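# Three arms fit a spool piece between spring-loaded pipe ends

## Task

Install the spool piece in the gap between the two pipe ends so that each of its ends is fully seated inside the raised ring of the flange it faces; the spring-loaded pipe ends may be pulled back to make room. Any number of the arms may help. Finish by releasing the spool piece and moving the arms away from it.

## Robot and tools

Robots: three identical i2rt Big YAM arms, arm1, arm2 and arm3. Each has six joints, a two-finger gripper and a wrist camera that sits on top of the hand looking toward the fingertips. Reach is roughly 1.0 m from the joint1 axis. The arms act independently and do not wait for one another.

Frame: one shared scene frame, origin on the floor, +z up, distances in metres. Arm feet (base_link, each facing along its own +x): arm1 at x=+0.553 y=+0.007 z=+0.744, quat_wxyz=(+0.009, +0.001, +0.000, +1.000), so it faces -x; arm2 at x=+0.005 y=+0.646 z=+0.773, quat (+0.689, -0.004, -0.003, -0.724), facing -y; arm3 at x=-0.005 y=-0.652 z=+0.763, quat (+0.710, +0.003, -0.007, +0.704), facing +y. Table tops are at z=+0.720. The hand point lies between the finger pads, about 1 cm short of the tips; fingers point along the hand's +z and open along its y. Quaternions are written w,x,y,z.

Tool move: each key arm1, arm2, arm3 holds that arm's command; an arm left out receives nothing new. An arm's command contains "joints", "target", or both. "joints" is a dict of absolute targets by name: joint1_rad to joint6_rad in radians and gripper_m in metres (fingertip gap). "target" is one list of seven numbers [x, y, z, qw, qx, qy, qz] per arm: an absolute hand pose in the scene frame, same format as the printed "hand" line. The hand travels a straight line toward it starting from its current hand_target. When "target" is given, "joints" may only contain gripper_m. "speed" (m/s, 0.002 to 0.5, default 0.25; rotation capped at twice that in rad/s) is only allowed together with "target". Every hand path in one call finishes together, paced by the slowest; paths run 0.5 to 10 s and are cut off if longer. Paths ignore obstacles and other arms, lag, drift, may overshoot speed near full stretch, and often end a centimetre or more off. Each control step clips the commanded pose to 100 mm and 20 degrees from the measured pose, then solves damped IK, favouring position. "cameras" picks images: arm1_cam_wrist, arm2_cam_wrist, arm3_cam_wrist, cam_high or all; omitted or ["all"] gives all, [] none. Unknown keys make a call invalid; out-of-range values get it refused, and a refusal or stop cancels later move, wait and finished_scene calls in the same reply.

Joint ranges (done tolerance): joint1_rad -2.879..2.879 (±0.045), base yaw, positive counter-clockwise from above, 0 points along the foot's +x; joint2_rad 0..3.141 (±0.14), shoulder, 0 upper arm back and level, positive lifts it forward; joint3_rad 0..3.019 (±0.09), elbow, 0 folded, positive opens; joint4_rad -1.692..1.57 (±0.055), hand pitch, positive tips fingers up; joint5_rad -1.57..1.57 (±0.03), hand sideways, positive to the arm's right; joint6_rad -2.094..2.094 (±0.035), roll, positive clockwise viewed from behind; gripper_m 0..0.093 (±0.003). Joints move at different rates, so joint-space moves can sweep wide.

Other tools: wait {seconds 0 to 10, cameras} lets the scene run with no new command and returns full state. zoom_image {camera, region [x0,y0,x1,y1] pixels, max 504x504, origin top-left} magnifies the latest image of a camera that was in the newest results. finished_scene {scene} ends the scene irreversibly; the goal must hold with no robot help.

Results: a "move" line lists arms that got motion with done or their worst status word. joint_status/hand_status: off_target (stopped short, may still push); time_out (each joint keeps a nearby target and keeps pushing; on_its_own lists those; "held at" is a target, not a reading; send a joint its read position to relax it); not_followed, "joint command not followed", "pose unreachable" (a self/other-arm collision check withheld targets; the arm may keep trying them). Arms under "as last shown" were not commanded and repeat old values. hand_target is omitted while status is done or not commanded. Joint velocities are rad/s (gripper m/s); "within noise" means still. Torques are whole drive output including gravity, with per-unit offset and noise; joints 3 and 4 wrap at ±28 N m. Gripper: gripping a hard part at full force reads up to 0.005 m under its width; closed on nothing reads 0.000–0.002; free-air readings run up to 0.002 wide. Target about 0.005 m under the first-contact reading for full force; open well above the reading to release. Camera calibrations (OpenCV, fisheye wrist cameras, pinhole+radial cam_high, 672x504) are approximate; wrist camera poses also inherit joint errors.

Avoid: the arms do not stop on contact and push hard; a hard press between two arms, or a hard hit, ends the scene, and the collision check can miss fingers, gripper housings and wrist cameras. Knocking things out of the work area ends the scene. Avoid drops, releasing moving parts and slams. Loose objects may get occasional brief shoves. Sustained loads, stretched arms or pushing at unreachable poses heat motors, even while you think: MOTOR HOT appears at 85 °C, and at 100 °C that arm goes limp for 30–60 s (OVER-TEMPERATURE FAULT, keys then read limit_stop_at_motor_heat; resend targets). Smooth, low-effort motion is preferred.

Each tool is called after ">>>" as name([rows], argument=value, ...), one row to a line, values as JSON.

## Session

>>> move()

Scene clock: 0.00 s.
Joint torques (N m): no reading
Heat: arm1: hottest joint1_rad 29 °C; arm2: hottest joint3_rad 31 °C; arm3: hottest joint3_rad 29 °C.
Joint velocities: within noise
arm1.joint_positions: joint1_rad=-0.453 joint2_rad=+0.576 joint3_rad=+1.345 joint4_rad=-1.500 joint5_rad=+0.191 joint6_rad=-0.064 gripper_m=+0.09396
arm1.joint_status: not commanded
arm1.hand: x=+0.3944 y=+0.1261 z=+1.2419 quat_wxyz=(-0.191, +0.882, -0.223, -0.369) (m; scene frame)
arm1.hand_target: x=+0.3959 y=+0.1254 z=+1.2539 quat_wxyz=(-0.193, +0.876, -0.223, -0.382) (m; scene frame)
arm1.hand_status: not commanded
arm2.joint_positions: joint1_rad=-0.498 joint2_rad=+0.473 joint3_rad=+1.329 joint4_rad=-1.446 joint5_rad=-0.110 joint6_rad=-0.388 gripper_m=+0.09396
arm2.joint_status: not commanded
arm2.hand: x=-0.0668 y=+0.4970 z=+1.2906 quat_wxyz=(-0.196, -0.653, -0.589, +0.435) (m; scene frame)
arm2.hand_target: x=-0.0655 y=+0.4993 z=+1.2990 quat_wxyz=(-0.198, -0.648, -0.586, +0.444) (m; scene frame)
arm2.hand_status: not commanded
arm3.joint_positions: joint1_rad=-0.260 joint2_rad=+0.552 joint3_rad=+1.453 joint4_rad=-1.412 joint5_rad=-0.153 joint6_rad=+0.314 gripper_m=+0.09396
arm3.joint_status: not commanded
arm3.hand: x=+0.0160 y=-0.4744 z=+1.3327 quat_wxyz=(-0.306, +0.441, -0.736, -0.414) (m; scene frame)
arm3.hand_target: x=+0.0150 y=-0.4778 z=+1.3412 quat_wxyz=(-0.313, +0.439, -0.730, -0.420) (m; scene frame)
arm3.hand_status: not commanded
pictures: arm1_cam_wrist, arm2_cam_wrist, arm3_cam_wrist, cam_high

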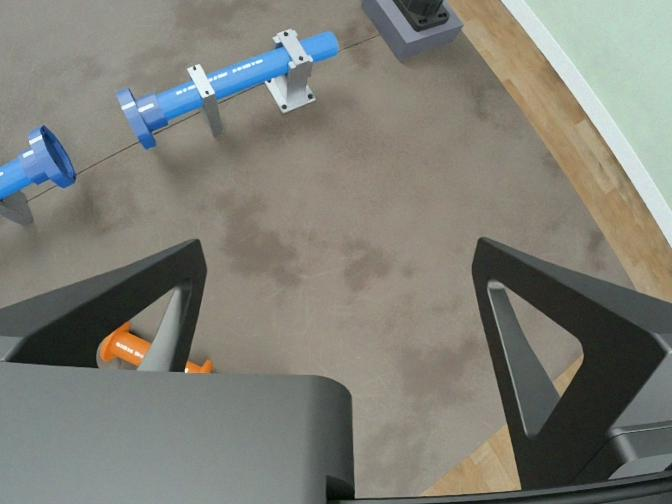

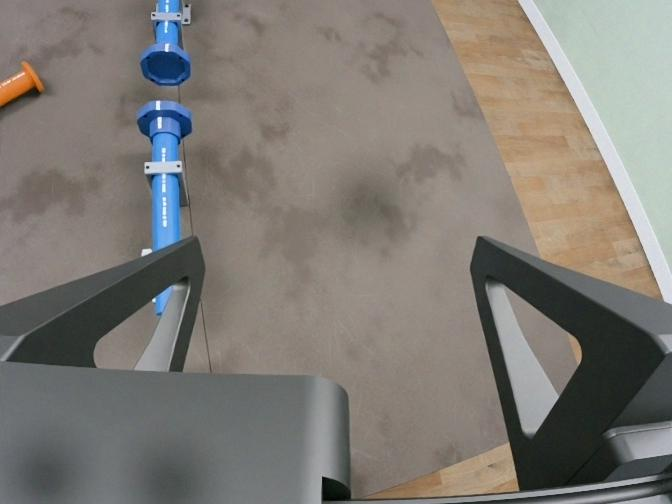

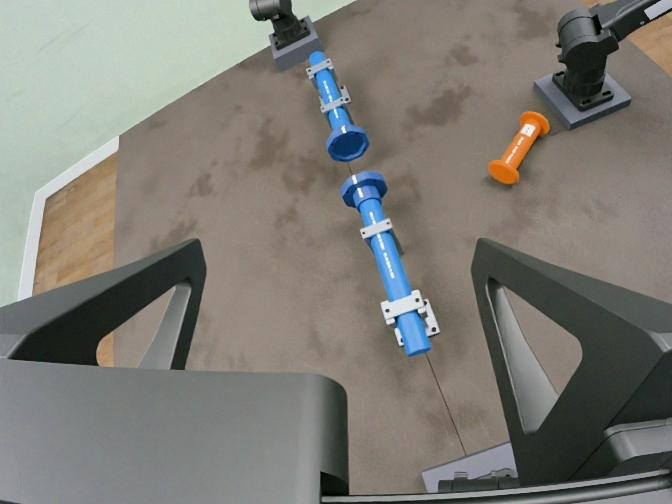

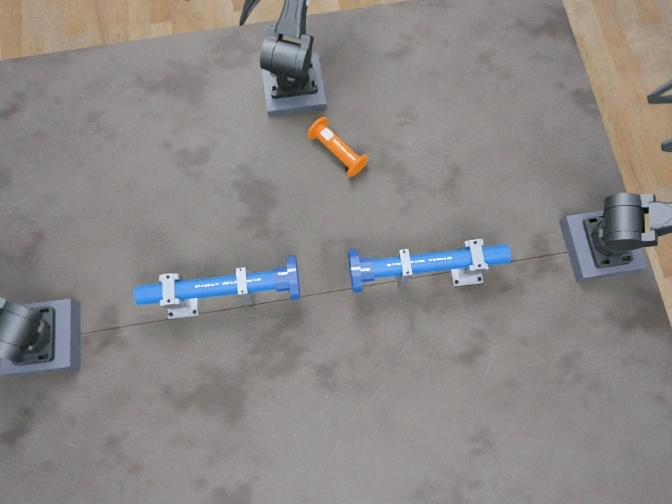

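>>> zoom_image(camera="cam_high", region=[120, 220, 340, 340])

>>> zoom_image(camera="cam_high", region=[280, 100, 530, 300])

>>> zoom_image(camera="arm3_cam_wrist", region=[290, 30, 570, 250])

>>> zoom_image(camera="arm1_cam_wrist", region=[0, 10, 400, 230])

Scaled by 2.291 from the camera's 672x504 image, which has a finer 960x720 frame.

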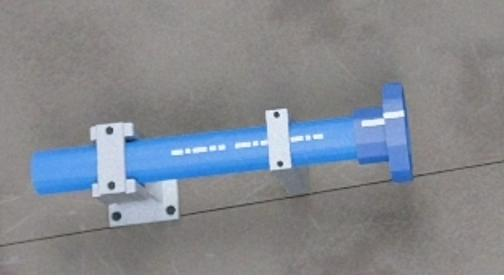

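Scaled by 2.016 from the camera's 672x504 image, which has a finer 960x720 frame.

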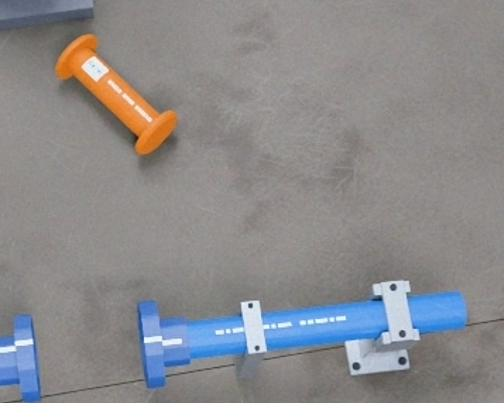

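Scaled by 1.800 from the camera's 672x504 image, which has a finer 960x720 frame.

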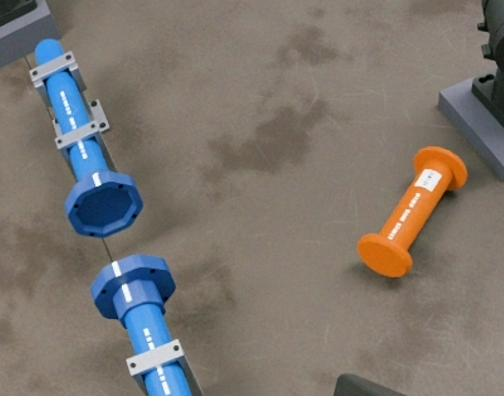

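Scaled by 1.260 from the camera's 672x504 image, which has a finer 960x720 frame.

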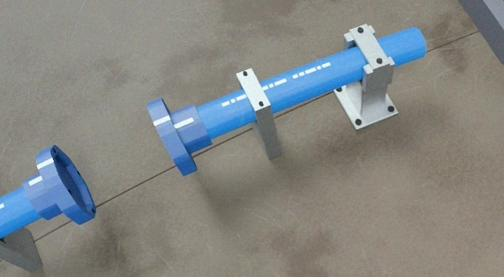

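>>> move(arm1={"target":[0.358,-0.084,0.93,0,0.959,0.282,0],"joints":{"gripper_m":0.08}}, arm2={"target":[0.034,0.16,0.96,0.234,0.685,0.644,-0.249]}, arm3={"target":[0.018,-0.15,0.96,-0.249,0.643,-0.685,-0.234]})

Scene clock: 48.63 s.
Joint torques (N m): arm1=[-0.09 -2.02 8.95 1.01 -0.09 -0.06] | arm2=[2.08 -7.36 11.92 1.99 -0.06 0.16] | arm3=[0.85 -7.12 12.79 2.39 0.02 -0.11]
Heat: arm1: hottest joint3_rad 31 °C; arm2: hottest joint3_rad 36 °C; arm3: hottest joint3_rad 34 °C.
move: arm1 done; arm2 off_target; arm3 off_target
arm1.joint_positions: joint1_rad=+0.450 joint2_rad=+0.886 joint3_rad=+0.786 joint4_rad=-1.489 joint5_rad=+0.002 joint6_rad=-0.120 gripper_m=+0.08009
arm1.joint_status: all done
arm1.hand: x=+0.3618 y=-0.0800 z=+0.9279 quat_wxyz=(-0.003, +0.962, +0.272, +0.007) (m; scene frame)
arm1.hand_target: x=+0.3581 y=-0.0839 z=+0.9300 quat_wxyz=(+0.000, +0.959, +0.282, +0.000) (m; scene frame)
arm1.hand_status: done (0.006 m and 1.5 deg from the pose sent, 0.378 m and 76.9 deg at the start)
arm2.joint_positions: joint1_rad=+0.132 joint2_rad=+1.269 joint3_rad=+0.869 joint4_rad=-0.529 joint5_rad=+0.101 joint6_rad=+0.112 gripper_m=+0.09396
arm2.hand: x=+0.0265 y=+0.1750 z=+0.9454 quat_wxyz=(-0.216, -0.690, -0.648, +0.241) (m; scene frame)
arm2.hand_target: x=+0.0341 y=+0.1609 z=+0.9602 quat_wxyz=(-0.234, -0.685, -0.644, +0.249) (m; scene frame)
arm2.hand_status: off_target (0.022 m and 2.3 deg from the pose sent, 0.483 m and 23.0 deg at the start)
arm3.joint_positions: joint1_rad=-0.049 joint2_rad=+1.306 joint3_rad=+0.919 joint4_rad=-0.544 joint5_rad=+0.005 joint6_rad=+0.029 gripper_m=+0.09396
arm3.hand: x=+0.0240 y=-0.1662 z=+0.9426 quat_wxyz=(-0.234, +0.640, -0.698, -0.220) (m; scene frame)
arm3.hand_target: x=+0.0180 y=-0.1510 z=+0.9602 quat_wxyz=(-0.249, +0.643, -0.685, -0.234) (m; scene frame)
arm3.hand_status: off_target (0.024 m and 2.8 deg from the pose sent, 0.494 m and 32.3 deg at the start)
pictures: arm1_cam_wrist, arm2_cam_wrist, arm3_cam_wrist, cam_high
camera_calibration:
arm1_cam_wrist: T_world_to_cam=[[-0.522454, 0.852649, -0.0055861, 0.26397], [0.686265, 0.424374, 0.590717, -0.757324], [0.506045, 0.304789, -0.806859, 0.714918], [0, 0, 0, 1]]
arm2_cam_wrist: T_world_to_cam=[[-0.997221, 0.0736892, 0.0109206, 0.00549709], [0.0733569, 0.996906, -0.0282182, -0.14439], [-0.0129662, -0.0273387, -0.999542, 1.07101], [0, 0, 0, 1]]
arm3_cam_wrist: T_world_to_cam=[[0.9963, -0.0856028, -0.0076141, -0.0309359], [-0.0858198, -0.995685, -0.0353037, -0.124512], [-0.00455915, 0.0358265, -0.999348, 1.07203], [0, 0, 0, 1]]

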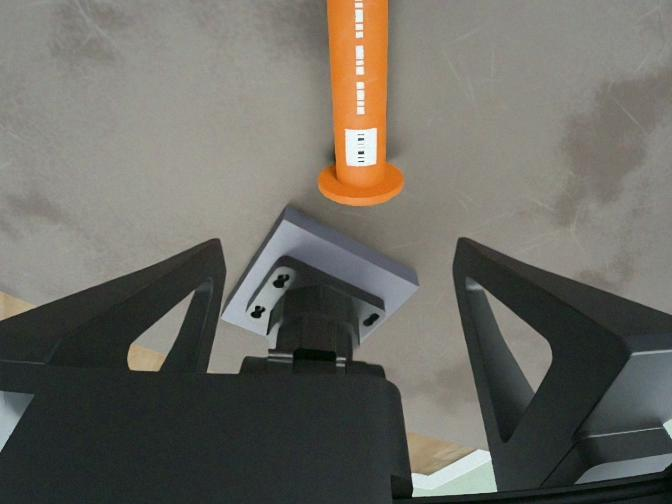

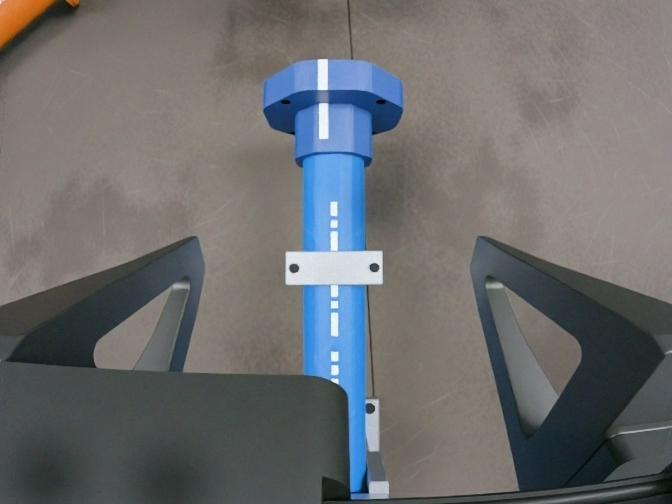

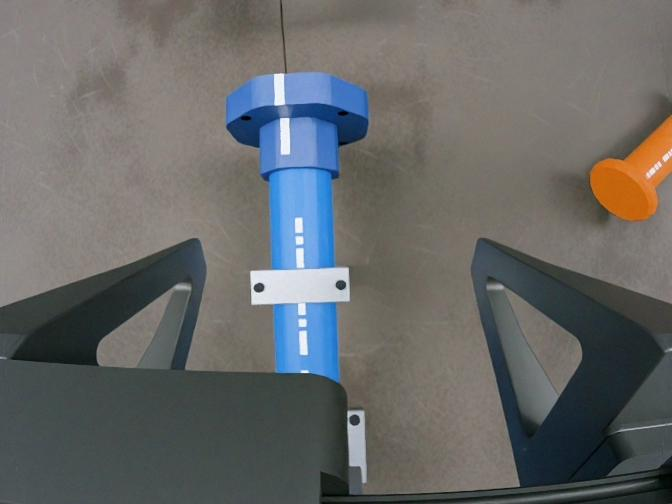

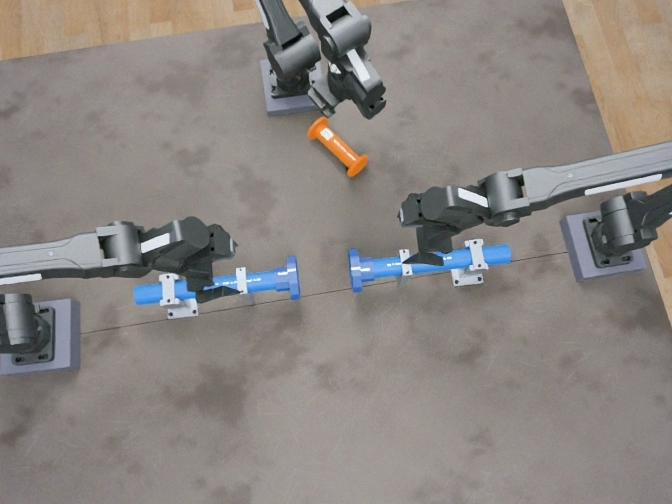

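>>> move(arm1={"target":[0.350,-0.082,0.755,0,0.957,0.29,0]}, arm2={"target":[0.033,0.112,0.89,0.24,0.685,0.644,-0.25]}, arm3={"target":[0.003,-0.112,0.89,-0.249,0.643,-0.685,-0.234]})

Scene clock: 75.87 s.
Joint torques (N m): arm1=[-1.32 -2.9 6.9 1.03 -0.08 -0.05] | arm2=[0.91 -9.17 11.21 1.99 -0.07 0.08] | arm3=[0.85 -8.53 10.81 2.07 0.03 0.08]
Heat: arm1: hottest joint3_rad 32 °C; arm2: hottest joint3_rad 42 °C; arm3: hottest joint3_rad 39 °C.
move: arm1 done; arm2 off_target; arm3 off_target
arm1.joint_positions: joint1_rad=+0.443 joint2_rad=+1.151 joint3_rad=+0.443 joint4_rad=-0.875 joint5_rad=+0.002 joint6_rad=-0.160 gripper_m=+0.08009
arm1.hand: x=+0.3553 y=-0.0811 z=+0.7548 quat_wxyz=(-0.002, +0.958, +0.288, +0.005) (m; scene frame)
arm1.hand_target: x=+0.3500 y=-0.0819 z=+0.7551 quat_wxyz=(+0.000, +0.957, +0.290, +0.000) (m; scene frame)
arm1.hand_status: done (0.005 m and 0.7 deg from the pose sent, 0.173 m and 2.3 deg at the start)
arm2.joint_positions: joint1_rad=+0.132 joint2_rad=+1.481 joint3_rad=+0.869 joint4_rad=-0.303 joint5_rad=+0.086 joint6_rad=+0.112 gripper_m=+0.09396
arm2.hand: x=+0.0325 y=+0.1296 z=+0.8788 quat_wxyz=(-0.226, -0.687, -0.648, +0.240) (m; scene frame)
arm2.hand_target: x=+0.0330 y=+0.1129 z=+0.8902 quat_wxyz=(-0.239, -0.684, -0.643, +0.249) (m; scene frame)
arm2.hand_status: off_target (0.021 m and 2.0 deg from the pose sent, 0.084 m and 3.0 deg at the start)
arm3.joint_positions: joint1_rad=-0.008 joint2_rad=+1.485 joint3_rad=+0.919 joint4_rad=-0.340 joint5_rad=+0.030 joint6_rad=+0.039 gripper_m=+0.09396
arm3.hand: x=+0.0095 y=-0.1224 z=+0.8860 quat_wxyz=(-0.245, +0.644, -0.688, -0.226) (m; scene frame)
arm3.hand_target: x=+0.0028 y=-0.1124 z=+0.8902 quat_wxyz=(-0.249, +0.643, -0.685, -0.234) (m; scene frame)
arm3.hand_status: off_target (0.013 m and 1.1 deg from the pose sent, 0.078 m and 2.8 deg at the start)
pictures: arm1_cam_wrist, arm2_cam_wrist, arm3_cam_wrist, cam_high
camera_calibration:
arm1_cam_wrist: T_world_to_cam=[[-0.550165, 0.835038, -0.00538926, 0.268876], [0.674626, 0.448262, 0.586465, -0.640869], [0.492136, 0.319017, -0.809957, 0.587257], [0, 0, 0, 1]]
arm2_cam_wrist: T_world_to_cam=[[-0.997892, 0.0648445, -0.00253201, 0.0285973], [0.0648939, 0.997074, -0.0404105, -0.0905073], [-0.0000957995, -0.0404897, -0.99918, 1.00422], [0, 0, 0, 1]]
arm3_cam_wrist: T_world_to_cam=[[0.997658, -0.0682371, 0.00481131, -0.0221434], [-0.0678246, -0.995876, -0.0602636, -0.062306], [0.00890368, 0.0597961, -0.998171, 1.0156], [0, 0, 0, 1]]

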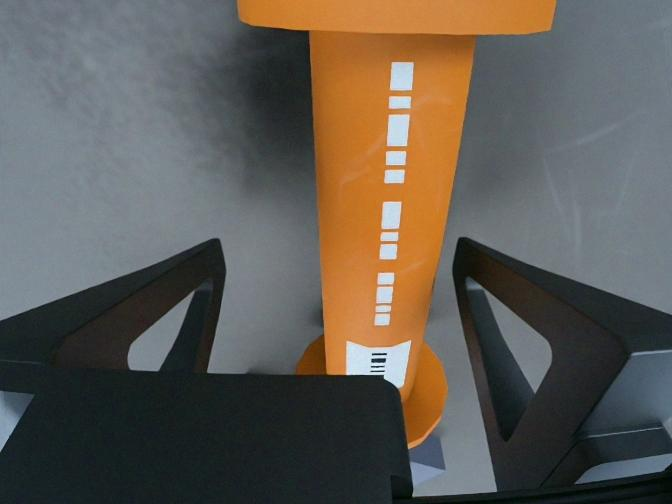

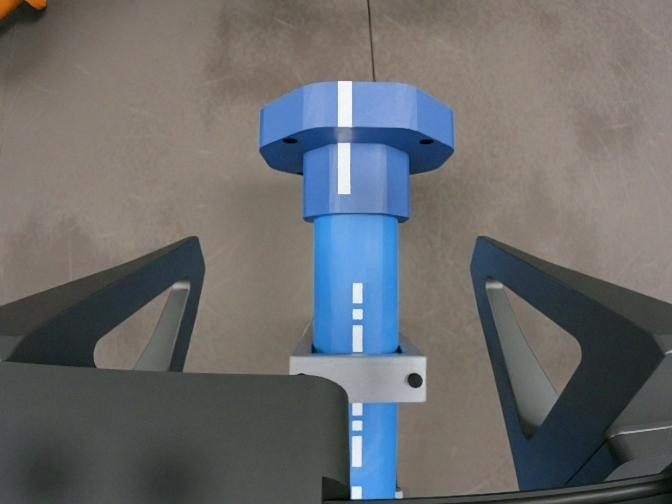

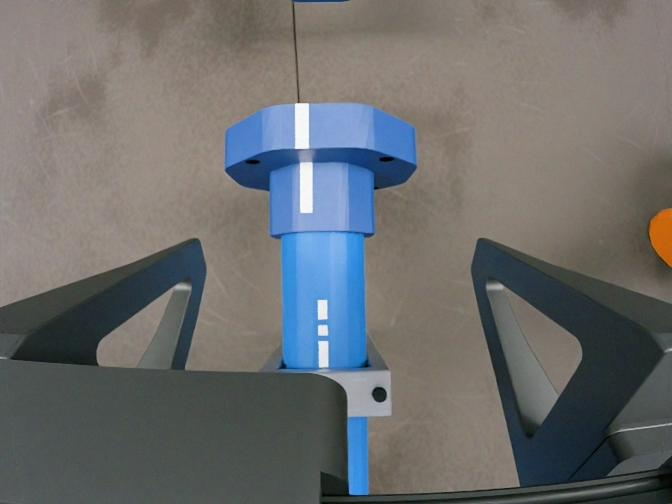

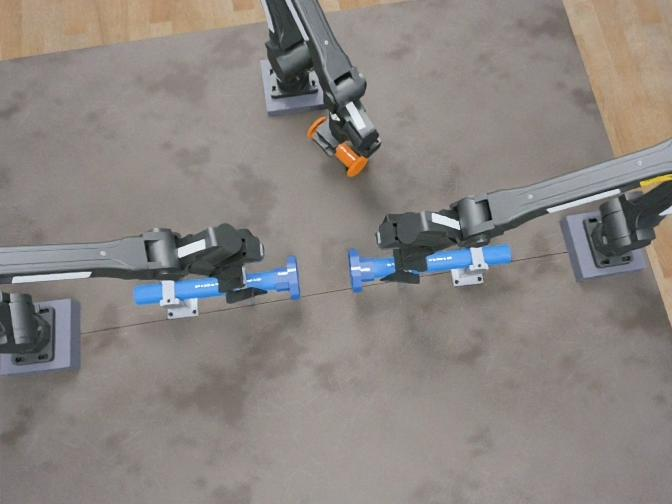

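>>> move(arm1={"target":[0.337,-0.075,0.753,0,0.955,0.296,0]}, arm2={"target":[0.025,0.104,0.832,0.24,0.685,0.644,-0.25]}, arm3={"target":[-0.004,-0.111,0.828,-0.249,0.643,-0.685,-0.234]})

>>> move(arm1={"joints":{"gripper_m":0.03}}, arm2={"joints":{"gripper_m":0.055}}, arm3={"joints":{"gripper_m":0.055}})

Scene clock: 93.87 s.
Joint torques (N m): arm1=[-1.32 -3.08 8.13 0.99 -0.08 -0.05] | arm2=[0.26 -10.17 7.3 2.07 -0.08 -0.02] | arm3=[0.26 -9.23 8.14 2.06 0.06 0.08]
move: arm1 off_target; arm2 done; arm3 done
arm1.joint_positions: joint1_rad=+0.392 joint2_rad=+1.186 joint3_rad=+0.443 joint4_rad=-0.859 joint5_rad=+0.002 joint6_rad=-0.222 gripper_m=+0.08009
arm1.hand: x=+0.3514 y=-0.0709 z=+0.7478 quat_wxyz=(-0.002, +0.956, +0.293, +0.014) (m; scene frame)
arm1.hand_target: x=+0.3373 y=-0.0748 z=+0.7534 quat_wxyz=(+0.000, +0.955, +0.296, +0.000) (m; scene frame)
arm1.hand_status: off_target (0.016 m and 1.7 deg from the pose sent, 0.019 m and 1.2 deg at the start)
arm2.joint_positions: joint1_rad=+0.122 joint2_rad=+1.605 joint3_rad=+0.865 joint4_rad=-0.134 joint5_rad=+0.074 joint6_rad=+0.107 gripper_m=+0.09396
arm2.hand: x=+0.0310 y=+0.1047 z=+0.8397 quat_wxyz=(-0.243, -0.683, -0.642, +0.249) (m; scene frame)
arm2.hand_target: x=+0.0251 y=+0.1043 z=+0.8320 quat_wxyz=(-0.239, -0.684, -0.643, +0.249) (m; scene frame)
arm2.hand_status: done (0.010 m and 0.4 deg from the pose sent, 0.054 m and 2.0 deg at the start)
arm3.joint_positions: joint1_rad=+0.009 joint2_rad=+1.599 joint3_rad=+0.867 joint4_rad=-0.160 joint5_rad=+0.041 joint6_rad=+0.052 gripper_m=+0.09396
arm3.hand: x=+0.0027 y=-0.1140 z=+0.8309 quat_wxyz=(-0.250, +0.643, -0.686, -0.231) (m; scene frame)
arm3.hand_target: x=-0.0040 y=-0.1112 z=+0.8280 quat_wxyz=(-0.249, +0.643, -0.685, -0.234) (m; scene frame)
arm3.hand_status: done (0.008 m and 0.4 deg from the pose sent, 0.061 m and 1.1 deg at the start)
pictures: arm1_cam_wrist, arm2_cam_wrist, arm3_cam_wrist, cam_high
camera_calibration:
arm1_cam_wrist: T_world_to_cam=[[-0.560163, 0.828318, -0.0102724, 0.264882], [0.658523, 0.452791, 0.601106, -0.643713], [0.502559, 0.329953, -0.799103, 0.569329], [0, 0, 0, 1]]
arm2_cam_wrist: T_world_to_cam=[[-0.997932, 0.0625979, -0.0146088, 0.0390016], [0.0635647, 0.994814, -0.0794075, -0.0341655], [0.00956224, -0.0801719, -0.996735, 0.965922], [0, 0, 0, 1]]
arm3_cam_wrist: T_world_to_cam=[[0.997669, -0.0680872, 0.00459443, -0.0142694], [-0.0675616, -0.994963, -0.0740494, -0.0461076], [0.00961311, 0.0735663, -0.997244, 0.960894], [0, 0, 0, 1]]

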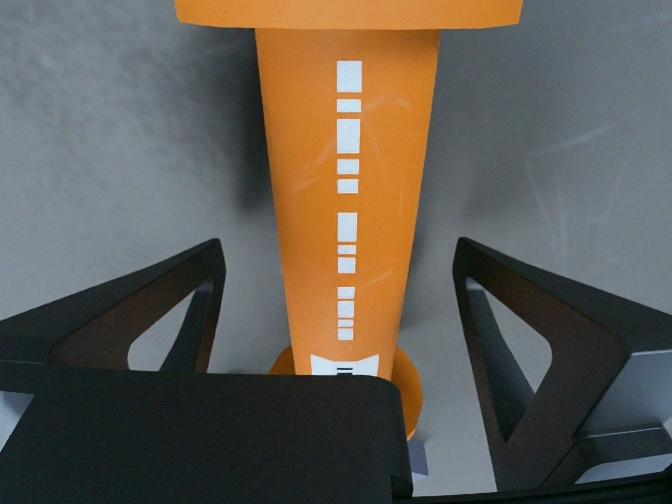

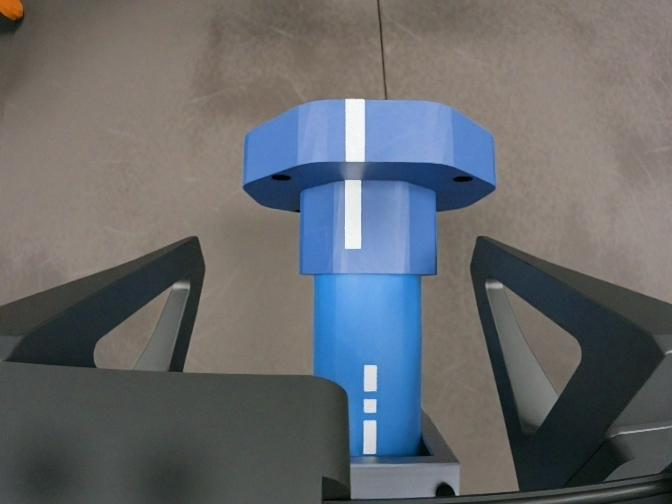

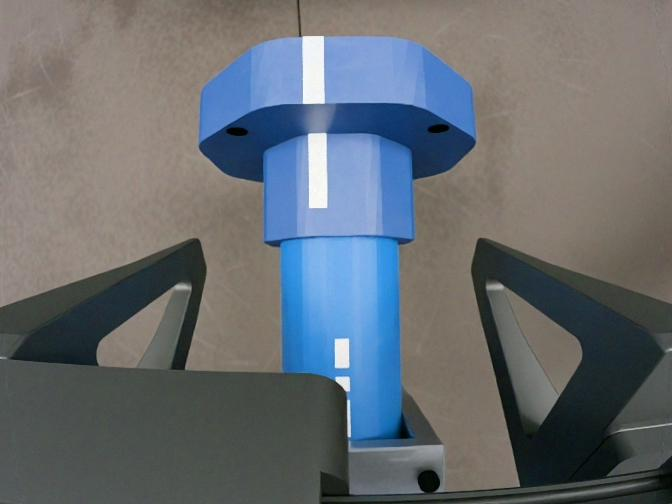

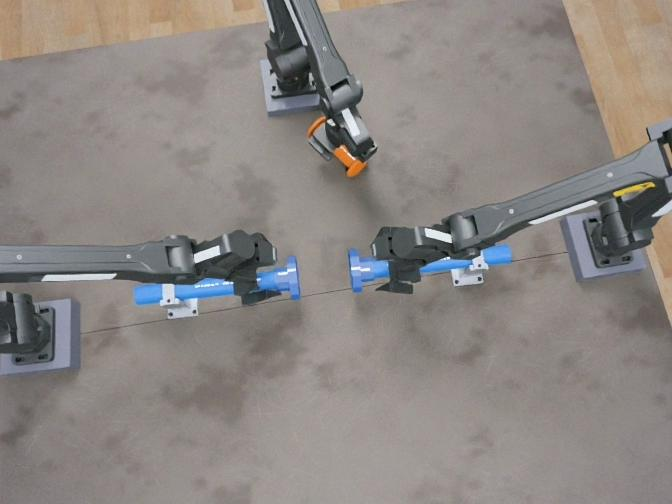

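Scene clock: 94.77 s.
Joint torques (N m): arm1=[-1.2 -3.14 8.12 0.99 -0.09 -0.04] | arm2=[0.5 -10.17 7.27 2.04 -0.1 -0.01] | arm3=[0.62 -8.76 8.28 1.98 0.04 0.05]
move: arm1 off_target; arm2 done; arm3 done
arm1.joint_positions: joint1_rad=+0.391 joint2_rad=+1.186 joint3_rad=+0.443 joint4_rad=-0.858 joint5_rad=+0.002 joint6_rad=-0.223 gripper_m=+0.03560
arm1.joint_status: gripper_m off_target (ended at +0.03563, target +0.03000)
arm1.hand: x=+0.3513 y=-0.0708 z=+0.7478 quat_wxyz=(-0.002, +0.956, +0.293, +0.014) (m; scene frame)
arm2.joint_positions: joint1_rad=+0.118 joint2_rad=+1.605 joint3_rad=+0.865 joint4_rad=-0.133 joint5_rad=+0.074 joint6_rad=+0.106 gripper_m=+0.05511
arm2.joint_status: all done
arm2.hand: x=+0.0286 y=+0.1046 z=+0.8397 quat_wxyz=(-0.242, -0.684, -0.641, +0.250) (m; scene frame)
arm3.joint_positions: joint1_rad=+0.009 joint2_rad=+1.599 joint3_rad=+0.867 joint4_rad=-0.160 joint5_rad=+0.041 joint6_rad=+0.053 gripper_m=+0.05508
arm3.joint_status: all done
arm3.hand: x=+0.0027 y=-0.1139 z=+0.8309 quat_wxyz=(-0.250, +0.643, -0.686, -0.231) (m; scene frame)
pictures: arm1_cam_wrist, arm2_cam_wrist, arm3_cam_wrist, cam_high
camera_calibration:
arm1_cam_wrist: T_world_to_cam=[[-0.560167, 0.828317, -0.0102122, 0.264657], [0.65873, 0.452887, 0.600806, -0.643511], [0.502283, 0.329825, -0.79933, 0.569619], [0, 0, 0, 1]]
arm2_cam_wrist: T_world_to_cam=[[-0.99768, 0.0666961, -0.0136338, 0.0353652], [0.0675759, 0.994511, -0.0798778, -0.0335187], [0.0082314, -0.0806138, -0.996711, 0.966069], [0, 0, 0, 1]]
arm3_cam_wrist: T_world_to_cam=[[0.99765, -0.0683791, 0.00432476, -0.0140735], [-0.067869, -0.994914, -0.07443, -0.0457086], [0.00939222, 0.0739616, -0.997217, 0.960972], [0, 0, 0, 1]]

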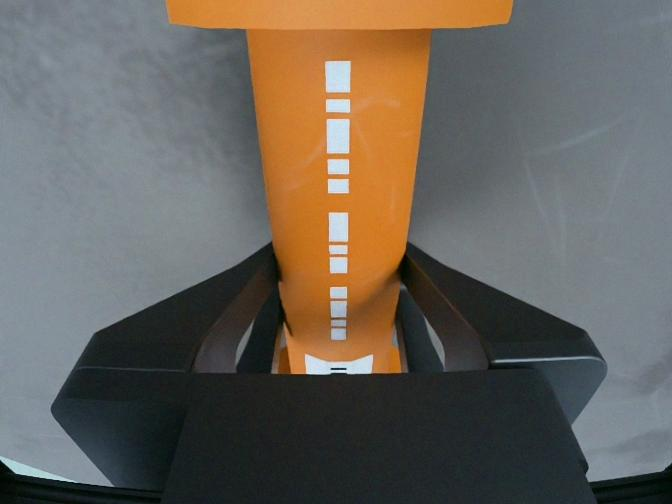

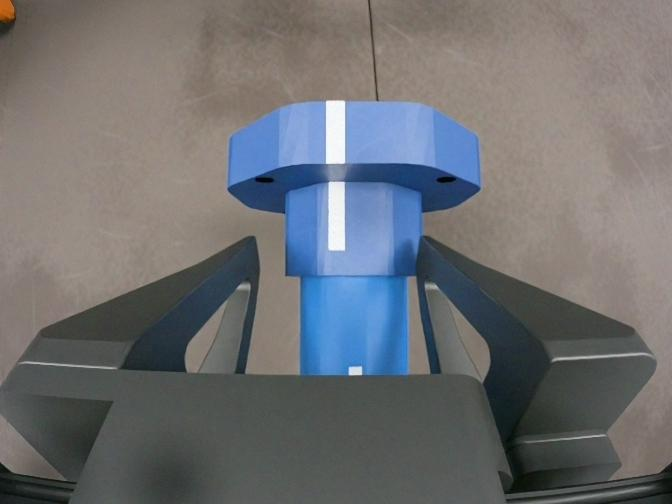

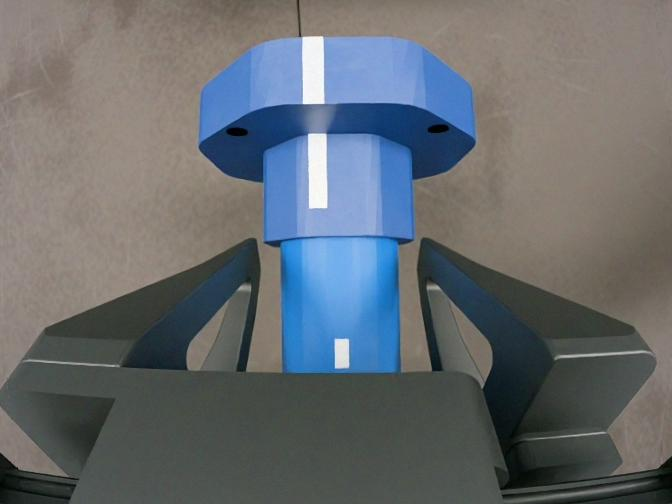

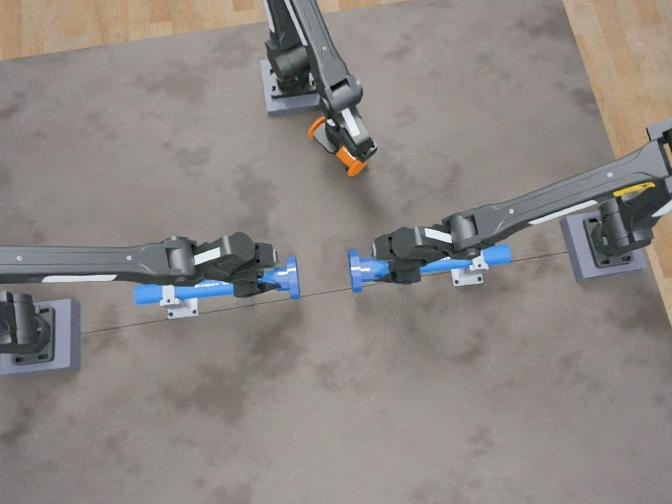

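>>> move(arm1={"target":[0.3,-0.06,0.98,0,0.850,0.526,0]}, arm2={"target":[0.022,0.121,0.822,0.24,0.685,0.644,-0.25]}, arm3={"target":[-0.004,-0.121,0.820,-0.249,0.643,-0.685,-0.234]})

>>> move(arm2={"joints":{"gripper_m":0.025}}, arm3={"joints":{"gripper_m":0.025}})

Scene clock: 103.67 s.
Joint torques (N m): arm1=[-1.32 -3.78 13.33 -0.06 -0.15 -0.04] | arm2=[0.73 -11.05 6.54 1.88 -0.11 0.05] | arm3=[0.21 -9.88 7.36 2.3 -0.06 0.11]
move: arm1 off_target; arm2 done; arm3 done
arm1.joint_positions: joint1_rad=+0.288 joint2_rad=+1.015 joint3_rad=+0.930 joint4_rad=-1.541 joint5_rad=+0.004 joint6_rad=-0.833 gripper_m=+0.03560
arm1.hand: x=+0.3156 y=-0.0573 z=+0.9551 quat_wxyz=(+0.006, +0.852, +0.524, +0.026) (m; scene frame)
arm1.hand_target: x=+0.3011 y=-0.0597 z=+0.9795 quat_wxyz=(-0.001, +0.850, +0.526, +0.000) (m; scene frame)
arm1.hand_status: off_target (0.030 m and 3.1 deg from the pose sent, 0.238 m and 29.4 deg at the start)
arm2.joint_positions: joint1_rad=+0.110 joint2_rad=+1.605 joint3_rad=+0.812 joint4_rad=-0.087 joint5_rad=+0.071 joint6_rad=+0.096 gripper_m=+0.05511
arm2.hand: x=+0.0243 y=+0.1192 z=+0.8243 quat_wxyz=(-0.239, -0.683, -0.643, +0.250) (m; scene frame)
arm2.hand_target: x=+0.0221 y=+0.1209 z=+0.8221 quat_wxyz=(-0.240, -0.684, -0.643, +0.250) (m; scene frame)
arm2.hand_status: done (0.004 m and 0.1 deg from the pose sent, 0.025 m and 0.4 deg at the start)
arm3.joint_positions: joint1_rad=+0.009 joint2_rad=+1.599 joint3_rad=+0.840 joint4_rad=-0.130 joint5_rad=+0.041 joint6_rad=+0.053 gripper_m=+0.05507
arm3.hand: x=+0.0028 y=-0.1204 z=+0.8236 quat_wxyz=(-0.251, +0.642, -0.686, -0.231) (m; scene frame)
arm3.hand_target: x=-0.0040 y=-0.1211 z=+0.8200 quat_wxyz=(-0.249, +0.643, -0.685, -0.234) (m; scene frame)
arm3.hand_status: done (0.008 m and 0.4 deg from the pose sent, 0.015 m and 0.4 deg at the start)
pictures: arm1_cam_wrist, arm2_cam_wrist, arm3_cam_wrist, cam_high
camera_calibration:
arm1_cam_wrist: T_world_to_cam=[[-0.890619, 0.452671, -0.043442, 0.350122], [0.335695, 0.718888, 0.608694, -0.640941], [0.306768, 0.527531, -0.792215, 0.81501], [0, 0, 0, 1]]
arm2_cam_wrist: T_world_to_cam=[[-0.997856, 0.0648124, -0.00907094, 0.0263238], [0.0653073, 0.995116, -0.0740202, -0.0538072], [0.00422921, -0.0744539, -0.997215, 0.951653], [0, 0, 0, 1]]
arm3_cam_wrist: T_world_to_cam=[[0.997633, -0.0686176, 0.00446234, -0.0147351], [-0.0680744, -0.994725, -0.0767283, -0.0507832], [0.00970372, 0.076243, -0.997042, 0.954269], [0, 0, 0, 1]]

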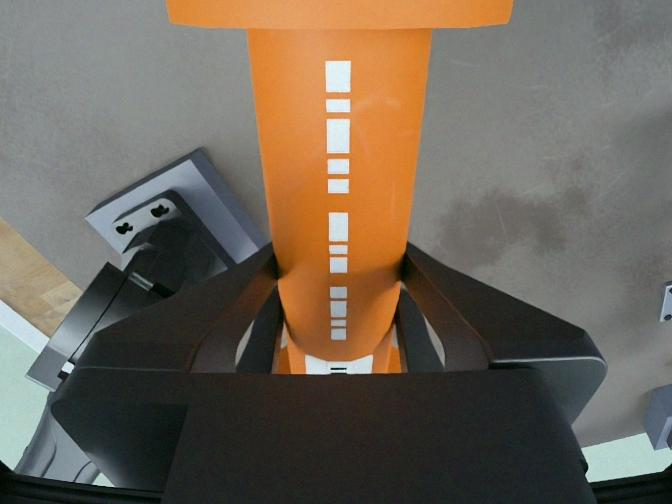

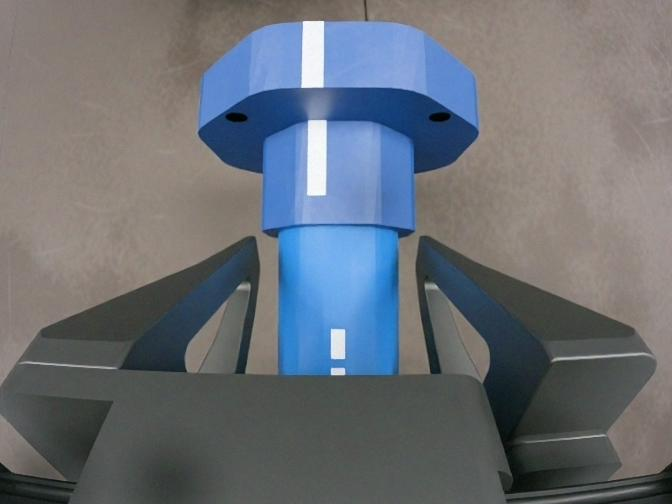

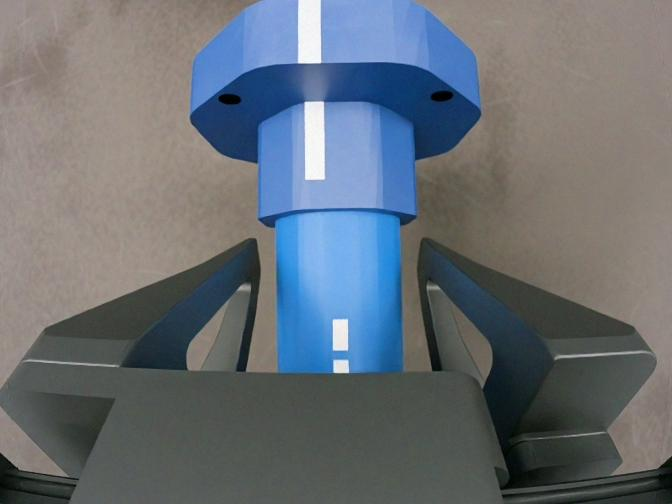

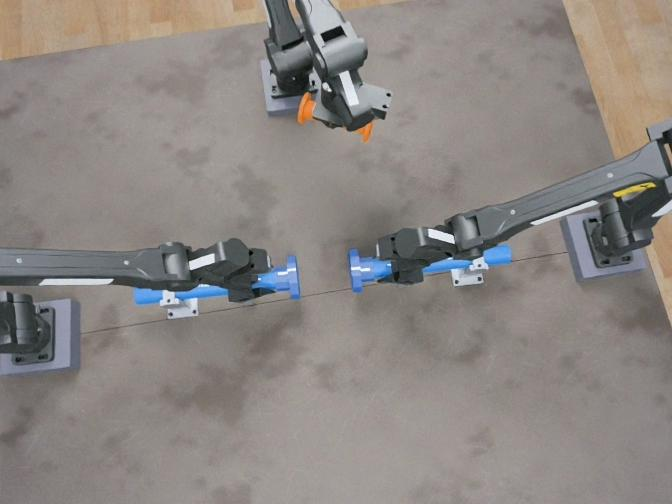

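Scene clock: 104.20 s.
Joint torques (N m): arm1=[-1.32 -3.72 13.33 -0.05 -0.14 -0.05] | arm2=[0.85 -11.05 6.54 1.85 -0.11 0.05] | arm3=[-0.09 -9.35 7.51 2.36 -0.01 0.08]
move: arm2 off_target; arm3 off_target
arm1.joint_positions: joint1_rad=+0.288 joint2_rad=+1.015 joint3_rad=+0.930 joint4_rad=-1.542 joint5_rad=+0.003 joint6_rad=-0.833 gripper_m=+0.03560
arm1.hand: x=+0.3157 y=-0.0574 z=+0.9551 quat_wxyz=(+0.006, +0.851, +0.524, +0.026) (m; scene frame)
arm2.joint_positions: joint1_rad=+0.109 joint2_rad=+1.605 joint3_rad=+0.812 joint4_rad=-0.087 joint5_rad=+0.071 joint6_rad=+0.096 gripper_m=+0.05102
arm2.joint_status: gripper_m off_target (ended at +0.05105, target +0.02500)
arm2.hand: x=+0.0235 y=+0.1191 z=+0.8243 quat_wxyz=(-0.239, -0.684, -0.643, +0.250) (m; scene frame)
arm3.joint_positions: joint1_rad=+0.009 joint2_rad=+1.599 joint3_rad=+0.840 joint4_rad=-0.130 joint5_rad=+0.042 joint6_rad=+0.053 gripper_m=+0.05079
arm3.joint_status: gripper_m off_target (ended at +0.05082, target +0.02500)
arm3.hand: x=+0.0029 y=-0.1204 z=+0.8236 quat_wxyz=(-0.251, +0.642, -0.686, -0.231) (m; scene frame)
pictures: arm1_cam_wrist, arm2_cam_wrist, arm3_cam_wrist, cam_high
camera_calibration:
arm1_cam_wrist: T_world_to_cam=[[-0.890933, 0.451997, -0.0440096, 0.350838], [0.334869, 0.719322, 0.608637, -0.640613], [0.306759, 0.527518, -0.792227, 0.815015], [0, 0, 0, 1]]
arm2_cam_wrist: T_world_to_cam=[[-0.997777, 0.0660452, -0.00884033, 0.0251843], [0.0665196, 0.995035, -0.074025, -0.0537408], [0.00390745, -0.0744485, -0.997217, 0.951664], [0, 0, 0, 1]]
arm3_cam_wrist: T_world_to_cam=[[0.997597, -0.069105, 0.00504681, -0.015406], [-0.0685154, -0.994692, -0.0767711, -0.0507369], [0.0103253, 0.0762408, -0.997036, 0.954266], [0, 0, 0, 1]]

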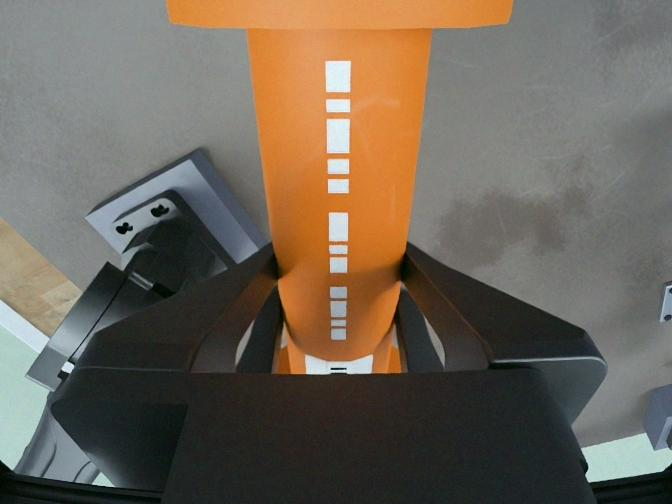

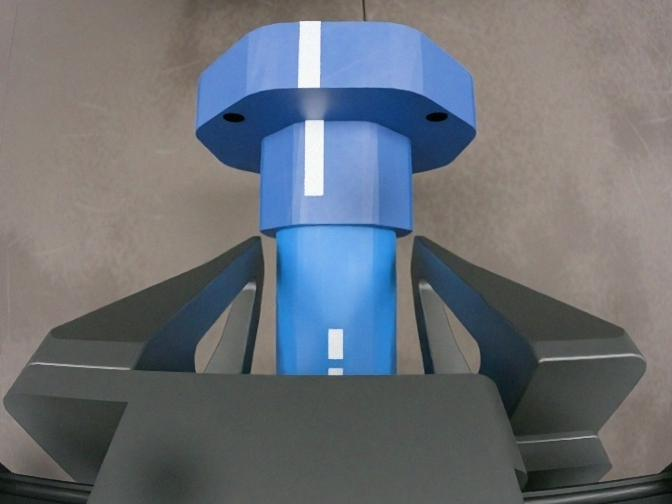

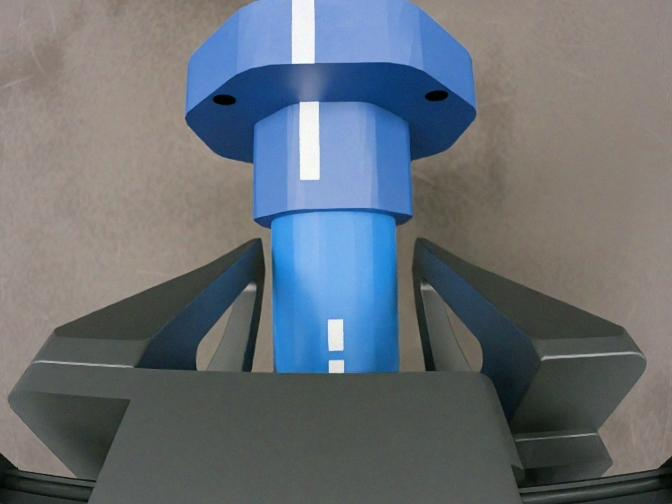

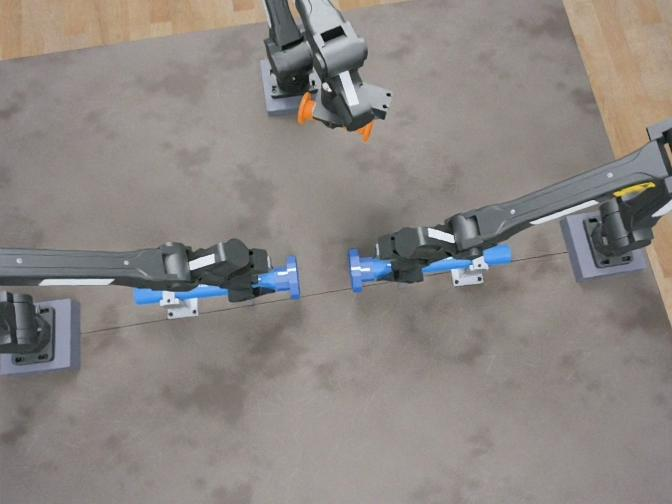

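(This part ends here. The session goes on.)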